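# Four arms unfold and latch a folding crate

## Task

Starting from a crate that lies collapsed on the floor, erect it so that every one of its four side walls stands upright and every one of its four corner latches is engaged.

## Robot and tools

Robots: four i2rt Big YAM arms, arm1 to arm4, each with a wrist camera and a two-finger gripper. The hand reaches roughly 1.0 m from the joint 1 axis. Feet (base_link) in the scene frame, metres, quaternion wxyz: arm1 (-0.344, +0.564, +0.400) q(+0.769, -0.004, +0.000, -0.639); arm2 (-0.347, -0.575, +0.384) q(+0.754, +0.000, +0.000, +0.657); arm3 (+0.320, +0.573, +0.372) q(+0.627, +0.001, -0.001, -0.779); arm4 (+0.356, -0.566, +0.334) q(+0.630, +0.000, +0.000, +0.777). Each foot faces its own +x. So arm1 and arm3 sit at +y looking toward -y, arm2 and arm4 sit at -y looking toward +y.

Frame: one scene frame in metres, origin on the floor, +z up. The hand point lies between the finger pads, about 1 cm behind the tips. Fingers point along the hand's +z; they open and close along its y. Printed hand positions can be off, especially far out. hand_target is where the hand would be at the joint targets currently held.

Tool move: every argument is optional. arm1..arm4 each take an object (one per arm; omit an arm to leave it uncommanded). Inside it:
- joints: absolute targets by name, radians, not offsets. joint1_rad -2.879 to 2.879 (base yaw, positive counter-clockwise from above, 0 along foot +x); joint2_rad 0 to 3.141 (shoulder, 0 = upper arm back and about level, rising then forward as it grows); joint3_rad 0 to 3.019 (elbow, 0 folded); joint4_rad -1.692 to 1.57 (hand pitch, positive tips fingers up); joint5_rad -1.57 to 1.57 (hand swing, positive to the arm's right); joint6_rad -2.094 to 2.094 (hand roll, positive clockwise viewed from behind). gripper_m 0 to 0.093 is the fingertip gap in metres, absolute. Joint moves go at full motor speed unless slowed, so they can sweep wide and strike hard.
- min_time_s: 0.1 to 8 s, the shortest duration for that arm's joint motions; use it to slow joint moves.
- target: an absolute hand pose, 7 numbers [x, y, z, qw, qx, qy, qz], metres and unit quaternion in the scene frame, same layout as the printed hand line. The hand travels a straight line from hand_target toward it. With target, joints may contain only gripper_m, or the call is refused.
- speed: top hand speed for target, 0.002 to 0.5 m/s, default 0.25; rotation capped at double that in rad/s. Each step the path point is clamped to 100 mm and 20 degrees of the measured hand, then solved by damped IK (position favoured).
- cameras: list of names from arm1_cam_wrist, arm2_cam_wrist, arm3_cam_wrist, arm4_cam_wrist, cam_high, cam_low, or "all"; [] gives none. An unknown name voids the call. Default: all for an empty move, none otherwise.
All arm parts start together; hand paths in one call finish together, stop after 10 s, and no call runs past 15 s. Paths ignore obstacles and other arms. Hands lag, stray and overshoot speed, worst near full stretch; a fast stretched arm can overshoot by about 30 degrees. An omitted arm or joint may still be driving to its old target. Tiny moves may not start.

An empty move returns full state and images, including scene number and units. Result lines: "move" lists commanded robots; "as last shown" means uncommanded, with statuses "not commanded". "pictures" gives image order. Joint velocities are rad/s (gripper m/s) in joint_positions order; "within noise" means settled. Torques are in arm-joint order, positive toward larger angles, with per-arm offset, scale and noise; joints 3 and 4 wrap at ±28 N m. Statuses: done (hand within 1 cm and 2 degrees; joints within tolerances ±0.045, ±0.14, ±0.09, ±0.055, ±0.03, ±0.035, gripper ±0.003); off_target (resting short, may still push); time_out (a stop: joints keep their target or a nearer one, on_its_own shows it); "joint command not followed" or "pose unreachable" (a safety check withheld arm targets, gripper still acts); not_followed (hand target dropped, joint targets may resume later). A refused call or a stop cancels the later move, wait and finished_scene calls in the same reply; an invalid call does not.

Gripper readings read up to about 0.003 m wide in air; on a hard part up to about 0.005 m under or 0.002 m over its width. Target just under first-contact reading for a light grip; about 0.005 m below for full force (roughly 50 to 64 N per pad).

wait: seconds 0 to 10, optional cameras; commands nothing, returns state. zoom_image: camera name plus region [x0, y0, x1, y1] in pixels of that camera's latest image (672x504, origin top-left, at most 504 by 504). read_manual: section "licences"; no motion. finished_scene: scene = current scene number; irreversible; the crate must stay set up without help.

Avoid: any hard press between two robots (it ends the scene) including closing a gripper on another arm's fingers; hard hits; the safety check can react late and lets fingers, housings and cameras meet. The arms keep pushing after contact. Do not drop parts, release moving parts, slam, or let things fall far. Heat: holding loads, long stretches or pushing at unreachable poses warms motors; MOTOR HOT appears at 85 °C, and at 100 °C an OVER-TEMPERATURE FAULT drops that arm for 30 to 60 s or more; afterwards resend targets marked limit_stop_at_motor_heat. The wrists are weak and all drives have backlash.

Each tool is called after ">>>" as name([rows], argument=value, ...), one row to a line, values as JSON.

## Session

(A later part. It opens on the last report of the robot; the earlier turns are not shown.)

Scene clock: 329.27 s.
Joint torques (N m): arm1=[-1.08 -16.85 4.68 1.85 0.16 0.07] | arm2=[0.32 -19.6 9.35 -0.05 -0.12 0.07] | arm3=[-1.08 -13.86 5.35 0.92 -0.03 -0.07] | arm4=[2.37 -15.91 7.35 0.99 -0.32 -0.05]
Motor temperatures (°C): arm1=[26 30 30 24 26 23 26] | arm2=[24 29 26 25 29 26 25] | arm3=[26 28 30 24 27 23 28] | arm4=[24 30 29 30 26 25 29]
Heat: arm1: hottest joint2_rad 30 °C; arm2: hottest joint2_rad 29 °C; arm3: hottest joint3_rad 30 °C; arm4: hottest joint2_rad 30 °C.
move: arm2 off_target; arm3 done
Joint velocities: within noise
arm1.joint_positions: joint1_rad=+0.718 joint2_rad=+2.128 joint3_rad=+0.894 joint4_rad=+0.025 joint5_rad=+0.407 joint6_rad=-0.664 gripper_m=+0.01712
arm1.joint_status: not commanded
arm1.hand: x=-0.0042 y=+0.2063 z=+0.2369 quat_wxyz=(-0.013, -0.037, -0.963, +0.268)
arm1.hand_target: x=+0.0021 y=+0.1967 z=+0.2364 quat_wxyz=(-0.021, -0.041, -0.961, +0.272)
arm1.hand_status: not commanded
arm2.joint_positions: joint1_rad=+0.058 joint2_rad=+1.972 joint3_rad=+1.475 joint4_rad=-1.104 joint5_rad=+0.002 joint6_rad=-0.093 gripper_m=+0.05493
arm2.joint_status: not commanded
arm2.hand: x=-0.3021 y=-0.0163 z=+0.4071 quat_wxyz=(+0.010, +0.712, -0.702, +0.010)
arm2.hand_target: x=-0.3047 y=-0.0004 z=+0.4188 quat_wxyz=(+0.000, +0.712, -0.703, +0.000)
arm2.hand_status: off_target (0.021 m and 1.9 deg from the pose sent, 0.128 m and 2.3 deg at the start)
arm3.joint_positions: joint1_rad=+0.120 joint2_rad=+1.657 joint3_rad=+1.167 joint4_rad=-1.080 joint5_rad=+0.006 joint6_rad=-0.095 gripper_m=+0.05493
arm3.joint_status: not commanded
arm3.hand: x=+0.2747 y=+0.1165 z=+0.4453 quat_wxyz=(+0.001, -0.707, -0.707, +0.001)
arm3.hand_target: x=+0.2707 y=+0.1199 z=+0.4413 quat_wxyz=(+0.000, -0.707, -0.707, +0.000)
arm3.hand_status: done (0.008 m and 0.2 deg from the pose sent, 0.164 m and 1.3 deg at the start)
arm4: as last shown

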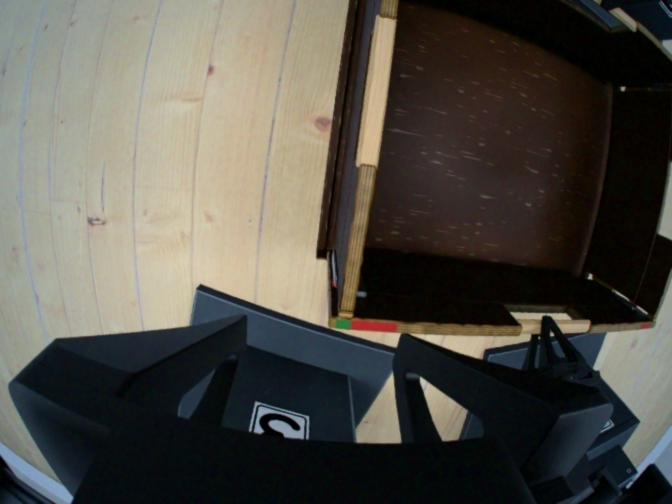

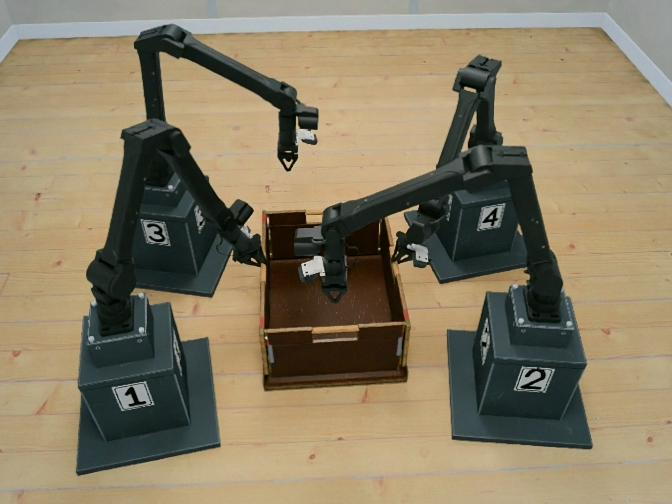

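>>> move(arm1={"target": [0.003, 0.155, 0.238, -0.0225, -0.0375, -0.9625, 0.2714], "speed": 0.08}, arm4={"target": [-0.0335, -0.165, 0.256, -0.2704, 0.9628, 0.0195, -0.0072], "speed": 0.08}, cameras=["arm3_cam_wrist", "arm2_cam_wrist", "cam_high", "cam_low"])

>>> zoom_image(camera="arm3_cam_wrist", region=[260, 200, 420, 360])

>>> zoom_image(camera="cam_high", region=[230, 190, 450, 410])

>>> zoom_image(camera="cam_low", region=[220, 180, 480, 380])

Scene clock: 349.30 s.
Joint torques (N m): arm1=[-5.07 -15.21 8.88 1.66 0.26 -0.31] | arm2=[0.44 -19.55 9.36 -0.06 -0.12 0.06] | arm3=[-1.73 -14.15 5.29 0.84 -0.02 -0.01] | arm4=[-1.61 -12.81 12.79 1.42 0.07 -0.69]
Motor temperatures (°C): arm1=[26 30 30 24 26 23 26] | arm2=[24 29 28 25 28 26 25] | arm3=[26 27 30 24 26 23 28] | arm4=[24 30 29 30 26 25 29]
Heat: arm1: hottest joint2_rad 30 °C; arm2: hottest joint2_rad 29 °C; arm3: hottest joint3_rad 30 °C; arm4: hottest joint2_rad 30 °C.
move: arm1 off_target; arm4 off_target
Joint velocities: within noise
arm1.joint_positions: joint1_rad=+0.705 joint2_rad=+2.122 joint3_rad=+0.900 joint4_rad=+0.001 joint5_rad=+0.372 joint6_rad=-0.687 gripper_m=+0.01712
arm1.joint_status: not commanded
arm1.hand: x=-0.0047 y=+0.2053 z=+0.2370 quat_wxyz=(-0.015, -0.029, -0.967, +0.252)
arm1.hand_target: x=+0.0028 y=+0.1607 z=+0.2404 quat_wxyz=(-0.024, -0.038, -0.962, +0.270)
arm1.hand_status: off_target (0.051 m and 2.6 deg from the pose sent, 0.052 m and 1.1 deg at the start)
arm2.joint_positions: joint1_rad=+0.057 joint2_rad=+1.972 joint3_rad=+1.475 joint4_rad=-1.104 joint5_rad=+0.002 joint6_rad=-0.093 gripper_m=+0.05493
arm2.joint_status: not commanded
arm2.hand: x=-0.3012 y=-0.0164 z=+0.4071 quat_wxyz=(+0.010, +0.712, -0.702, +0.010)
arm2.hand_target: x=-0.3038 y=-0.0005 z=+0.4188 quat_wxyz=(+0.000, +0.711, -0.703, +0.000)
arm2.hand_status: not commanded
arm3: as last shown
arm3.hand_target: x=+0.2707 y=+0.1199 z=+0.4413 quat_wxyz=(+0.000, -0.708, -0.707, +0.000)
arm4.joint_positions: joint1_rad=+0.737 joint2_rad=+1.955 joint3_rad=+0.972 joint4_rad=-0.267 joint5_rad=+0.396 joint6_rad=-0.719 gripper_m=+0.01640
arm4.joint_status: not commanded
arm4.hand: x=-0.0198 y=-0.2110 z=+0.2502 quat_wxyz=(-0.250, +0.968, +0.013, -0.002)
arm4.hand_target: x=-0.0343 y=-0.1714 z=+0.2569 quat_wxyz=(-0.268, +0.963, +0.023, -0.010)
arm4.hand_status: off_target (0.048 m and 2.7 deg from the pose sent, 0.049 m and 1.8 deg at the start)
pictures: arm2_cam_wrist, arm3_cam_wrist, cam_high, cam_low

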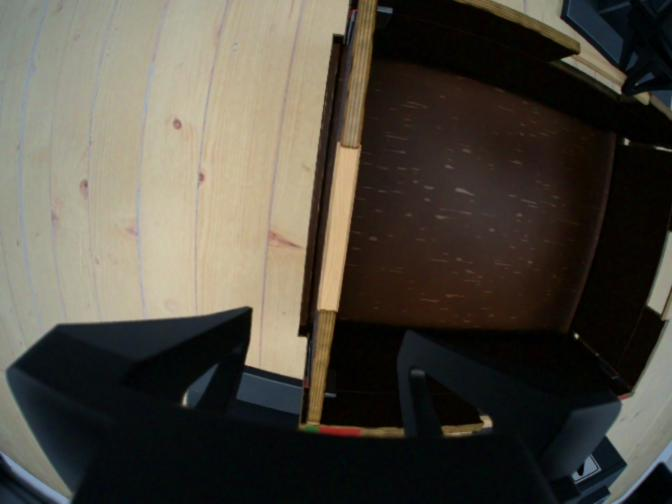

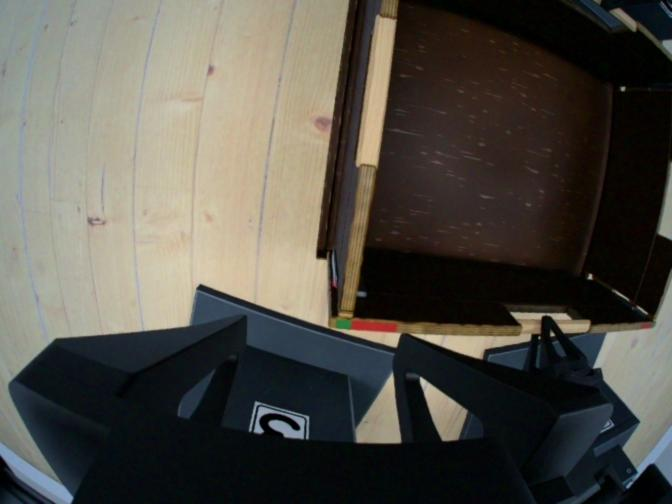

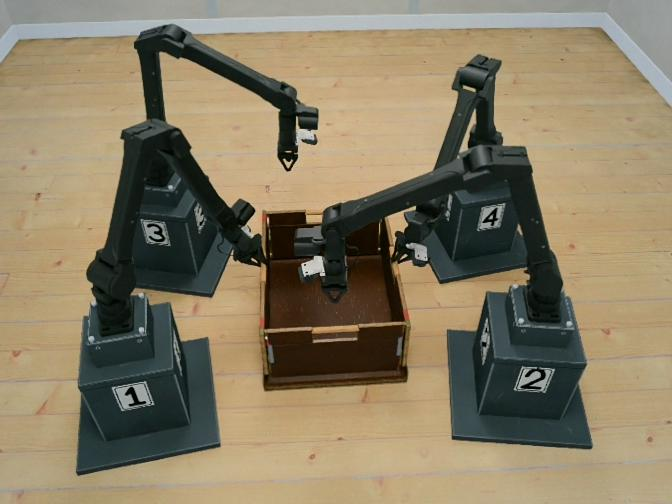

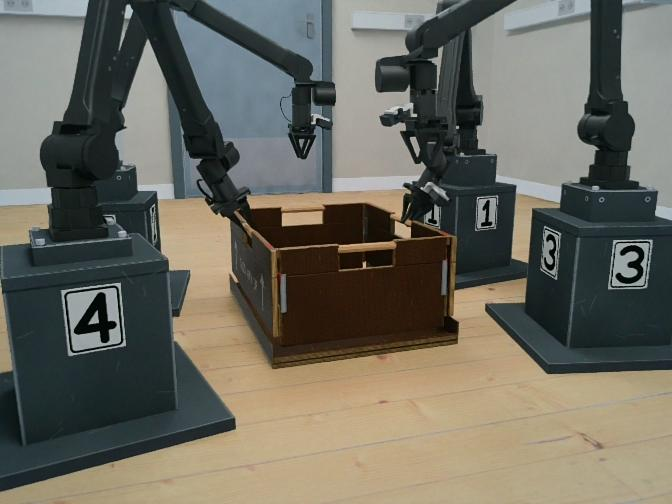

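Scaled by 3.150 from the camera's image (finer frame: 960x720).

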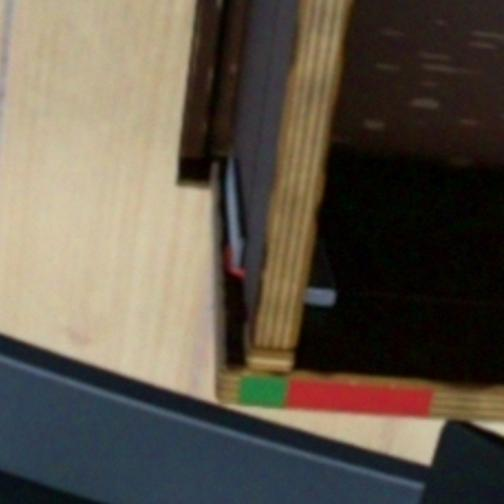

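Scaled by 2.291 from the camera's image (finer frame: 960x720).

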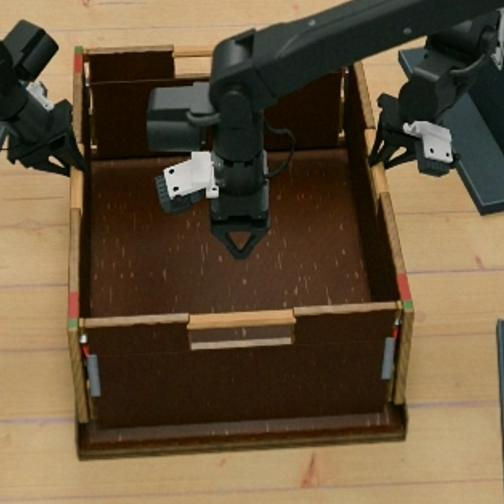

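Scaled by 1.938 from the camera's image (finer frame: 960x720).

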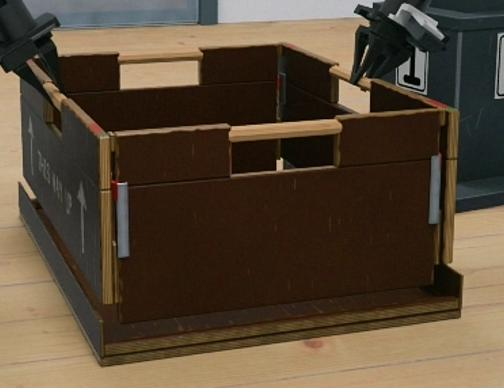

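>>> zoom_image(camera="cam_low", region=[340, 195, 400, 255])

>>> zoom_image(camera="cam_low", region=[265, 250, 315, 330])

>>> zoom_image(camera="cam_high", region=[255, 320, 295, 380])

>>> zoom_image(camera="cam_high", region=[380, 315, 420, 375])

Scaled by 8.400 from the camera's image (finer frame: 960x720).

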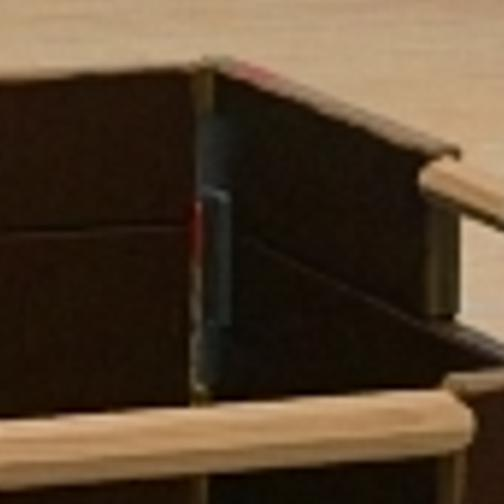

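Scaled by 6.300 from the camera's image (finer frame: 960x720).

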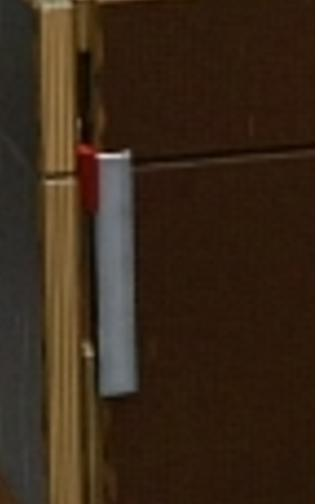

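Scaled by 8.400 from the camera's image (finer frame: 960x720).

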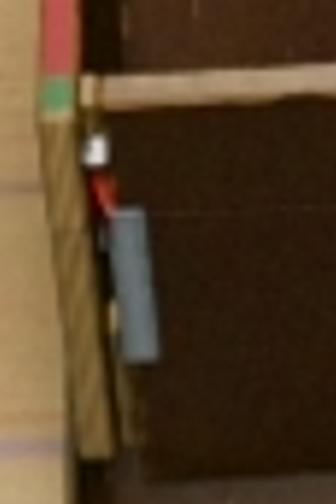

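Scaled by 8.400 from the camera's image (finer frame: 960x720).

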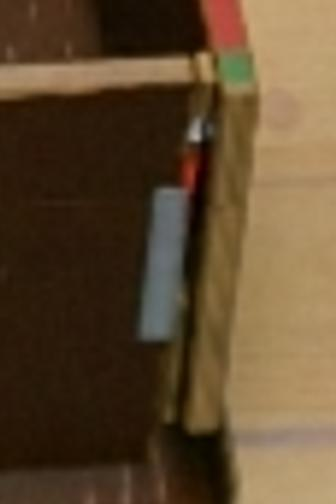

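>>> move(arm1={"target": [0.002, 0.192, 0.236, -0.0225, -0.0375, -0.9625, 0.2714], "speed": 0.15}, arm4={"target": [-0.0335, -0.200, 0.254, -0.2704, 0.9628, 0.0195, -0.0072], "speed": 0.15})

>>> move(arm1={"joints": {"gripper_m": 0.06}}, arm4={"joints": {"gripper_m": 0.06}})

>>> move(arm1={"target": [0.002, 0.252, 0.336, -0.0225, -0.0375, -0.9625, 0.2714], "speed": 0.2}, arm4={"target": [-0.0335, -0.260, 0.354, -0.2704, 0.9628, 0.0195, -0.0072], "speed": 0.2}, cameras=["all"])

>>> zoom_image(camera="cam_high", region=[230, 190, 450, 410])

>>> zoom_image(camera="cam_low", region=[220, 180, 480, 380])

>>> zoom_image(camera="cam_high", region=[250, 195, 300, 245])

>>> zoom_image(camera="cam_high", region=[360, 195, 410, 245])

Scene clock: 360.63 s.
Joint torques (N m): arm1=[-0.85 -16.38 4.78 2.92 0.67 0.07] | arm2=[0.44 -19.6 9.35 -0.08 -0.12 0.07] | arm3=[-1.55 -13.51 5.41 0.88 -0.02 -0.04] | arm4=[1.73 -14.51 8.46 1.78 0.45 -0.11]
Motor temperatures (°C): arm1=[26 30 31 24 26 24 27] | arm2=[24 29 29 25 28 26 25] | arm3=[26 27 29 24 26 23 28] | arm4=[24 30 29 30 26 25 29]
Heat: arm1: hottest joint3_rad 31 °C; arm2: hottest joint2_rad 29 °C; arm3: hottest joint3_rad 29 °C; arm4: hottest joint2_rad 30 °C.
move: arm1 off_target; arm4 off_target
Joint velocities: within noise
arm1.joint_positions: joint1_rad=+0.709 joint2_rad=+2.123 joint3_rad=+0.900 joint4_rad=+0.003 joint5_rad=+0.386 joint6_rad=-0.681 gripper_m=+0.01712
arm1.joint_status: not commanded
arm1.hand: x=-0.0048 y=+0.2054 z=+0.2372 quat_wxyz=(-0.012, -0.031, -0.966, +0.257)
arm1.hand_target: x=+0.0012 y=+0.1923 z=+0.2358 quat_wxyz=(-0.022, -0.038, -0.962, +0.271)
arm1.hand_status: off_target (0.015 m and 2.2 deg from the pose sent, 0.015 m and 2.6 deg at the start)
arm2, arm3: as last shown
arm4.joint_positions: joint1_rad=+0.744 joint2_rad=+1.955 joint3_rad=+0.972 joint4_rad=-0.267 joint5_rad=+0.413 joint6_rad=-0.716 gripper_m=+0.01640
arm4.joint_status: not commanded
arm4.hand: x=-0.0206 y=-0.2119 z=+0.2513 quat_wxyz=(-0.256, +0.967, +0.014, +0.002)
arm4.hand_target: x=-0.0334 y=-0.2007 z=+0.2542 quat_wxyz=(-0.271, +0.962, +0.020, -0.007)
arm4.hand_status: off_target (0.018 m and 2.1 deg from the pose sent, 0.018 m and 2.7 deg at the start)
pictures: none

Scene clock: 361.27 s.
Joint torques (N m): arm1=[-1.44 -16.67 4.57 1.96 0.45 0.09] | arm2=[0.38 -19.55 9.36 -0.08 -0.12 0.07] | arm3=[-1.55 -13.86 5.26 0.95 -0.03 -0.04] | arm4=[1.79 -14.68 8.5 1.13 0.17 -0.08]
Motor temperatures (°C): arm1=[26 30 31 24 26 24 27] | arm2=[24 29 29 25 28 26 25] | arm3=[26 27 29 24 26 23 28] | arm4=[24 30 29 30 26 25 29]
Heat: arm1: hottest joint3_rad 31 °C; arm2: hottest joint2_rad 29 °C; arm3: hottest joint3_rad 29 °C; arm4: hottest joint2_rad 30 °C.
move: arm1 done; arm4 done
Joint velocities: within noise
arm1.joint_positions: joint1_rad=+0.708 joint2_rad=+2.128 joint3_rad=+0.902 joint4_rad=+0.026 joint5_rad=+0.392 joint6_rad=-0.690 gripper_m=+0.05997
arm1.joint_status: all done
arm1.hand: x=-0.0025 y=+0.2013 z=+0.2377 quat_wxyz=(-0.017, -0.030, -0.964, +0.265)
arm1.hand_target: x=+0.0017 y=+0.1916 z=+0.2364 quat_wxyz=(-0.021, -0.034, -0.962, +0.272)
arm1.hand_status: not commanded
arm2, arm3: as last shown
arm4.joint_positions: joint1_rad=+0.737 joint2_rad=+1.956 joint3_rad=+0.972 joint4_rad=-0.250 joint5_rad=+0.421 joint6_rad=-0.728 gripper_m=+0.05995
arm4.joint_status: all done
arm4.hand: x=-0.0198 y=-0.2062 z=+0.2524 quat_wxyz=(-0.263, +0.965, +0.014, +0.001)
arm4.hand_target: x=-0.0309 y=-0.1976 z=+0.2543 quat_wxyz=(-0.271, +0.962, +0.020, -0.005)
arm4.hand_status: not commanded
pictures: none

Scene clock: 362.67 s.
Joint torques (N m): arm1=[-0.26 -16.26 4.41 0.83 0.46 0.31] | arm2=[0.44 -19.6 9.35 -0.06 -0.12 0.06] | arm3=[-1.38 -14.1 5.45 0.87 0 -0.01] | arm4=[2.08 -13.22 7.25 0.18 0.18 0.33]
Motor temperatures (°C): arm1=[26 30 31 24 26 24 26] | arm2=[24 29 29 25 28 26 25] | arm3=[26 27 29 24 26 23 28] | arm4=[24 30 29 30 26 25 29]
Heat: arm1: hottest joint3_rad 31 °C; arm2: hottest joint2_rad 29 °C; arm3: hottest joint3_rad 29 °C; arm4: hottest joint2_rad 30 °C.
move: arm1 done; arm4 off_target
Joint velocities: within noise
arm1.joint_positions: joint1_rad=+0.807 joint2_rad=+1.824 joint3_rad=+0.811 joint4_rad=-0.199 joint5_rad=+0.432 joint6_rad=-0.589 gripper_m=+0.05997
arm1.joint_status: not commanded
arm1.hand: x=+0.0057 y=+0.2476 z=+0.3385 quat_wxyz=(-0.027, -0.033, -0.961, +0.275)
arm1.hand_target: x=+0.0022 y=+0.2511 z=+0.3358 quat_wxyz=(-0.022, -0.037, -0.961, +0.272)
arm1.hand_status: done (0.006 m and 0.8 deg from the pose sent, 0.111 m and 1.3 deg at the start)
arm2, arm3: as last shown
arm4.joint_positions: joint1_rad=+0.849 joint2_rad=+1.694 joint3_rad=+0.969 joint4_rad=-0.506 joint5_rad=+0.459 joint6_rad=-0.645 gripper_m=+0.05995
arm4.joint_status: not commanded
arm4.hand: x=-0.0398 y=-0.2536 z=+0.3622 quat_wxyz=(-0.278, +0.960, +0.024, -0.015)
arm4.hand_target: x=-0.0330 y=-0.2574 z=+0.3542 quat_wxyz=(-0.271, +0.962, +0.018, -0.006)
arm4.hand_status: off_target (0.012 m and 1.4 deg from the pose sent, 0.116 m and 1.5 deg at the start)
pictures: arm1_cam_wrist, arm2_cam_wrist, arm3_cam_wrist, arm4_cam_wrist, cam_high, cam_low

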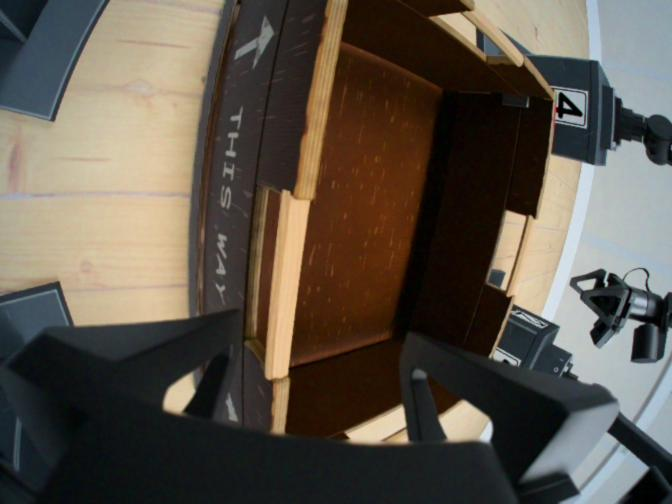

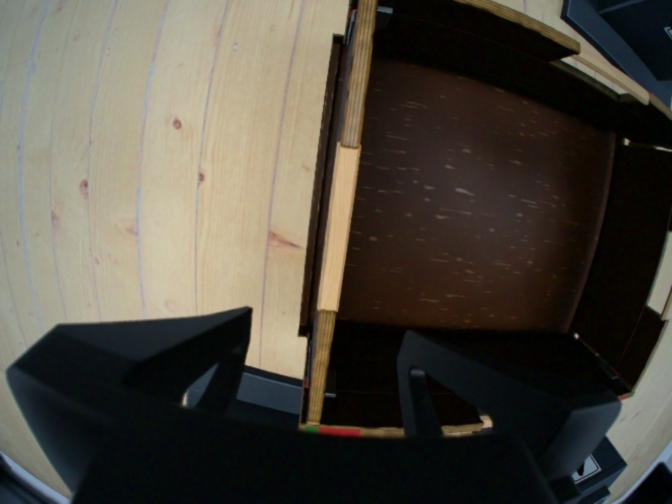

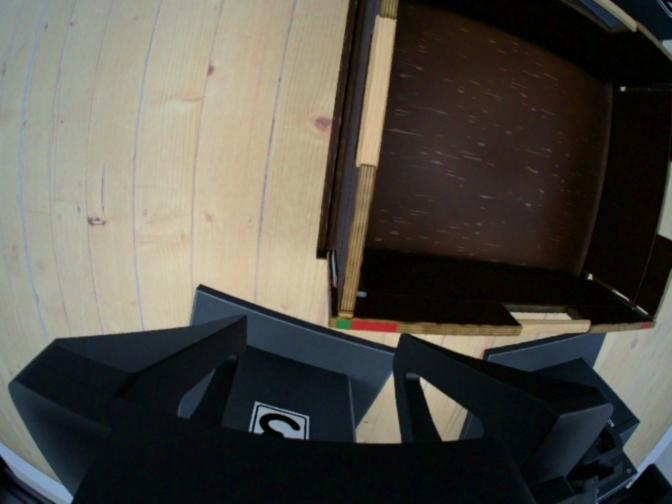

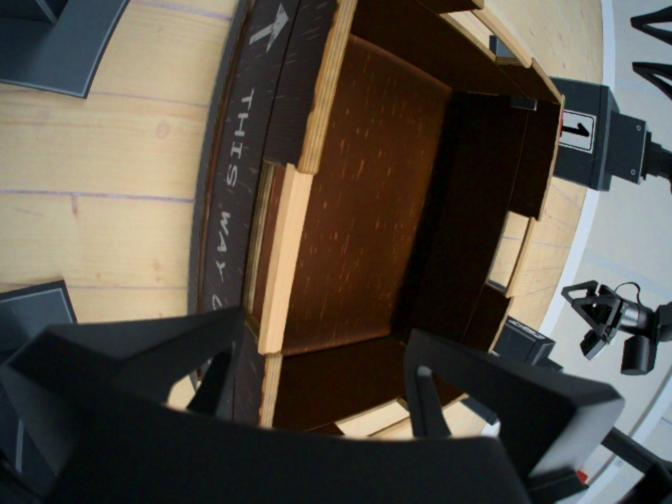

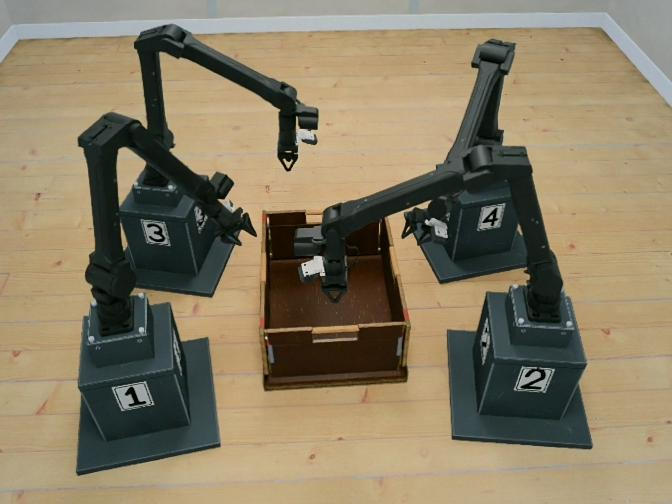

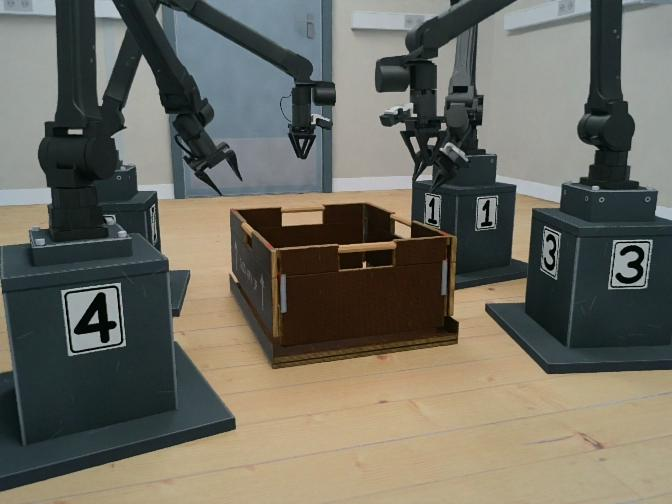

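Scaled by 2.291 from the camera's image (finer frame: 960x720).

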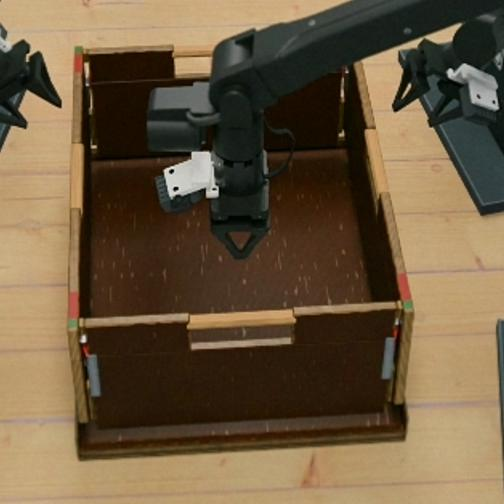

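Scaled by 1.938 from the camera's image (finer frame: 960x720).

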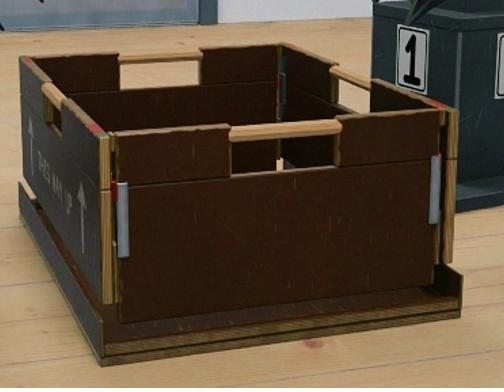

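Scaled by 10.080 from the camera's image (finer frame: 960x720).

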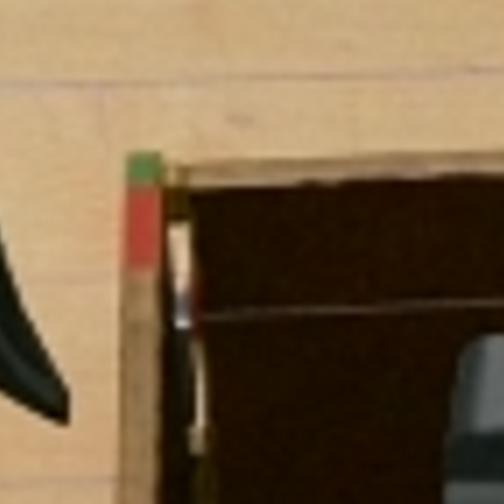

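Scaled by 10.080 from the camera's image (finer frame: 960x720).

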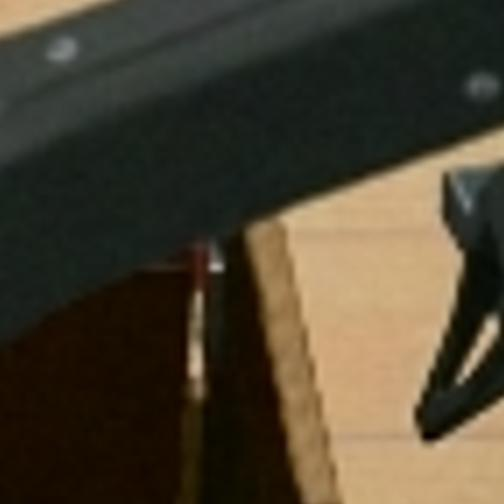

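>>> finished_scene(scene=1)

The scene is finished: the task was done.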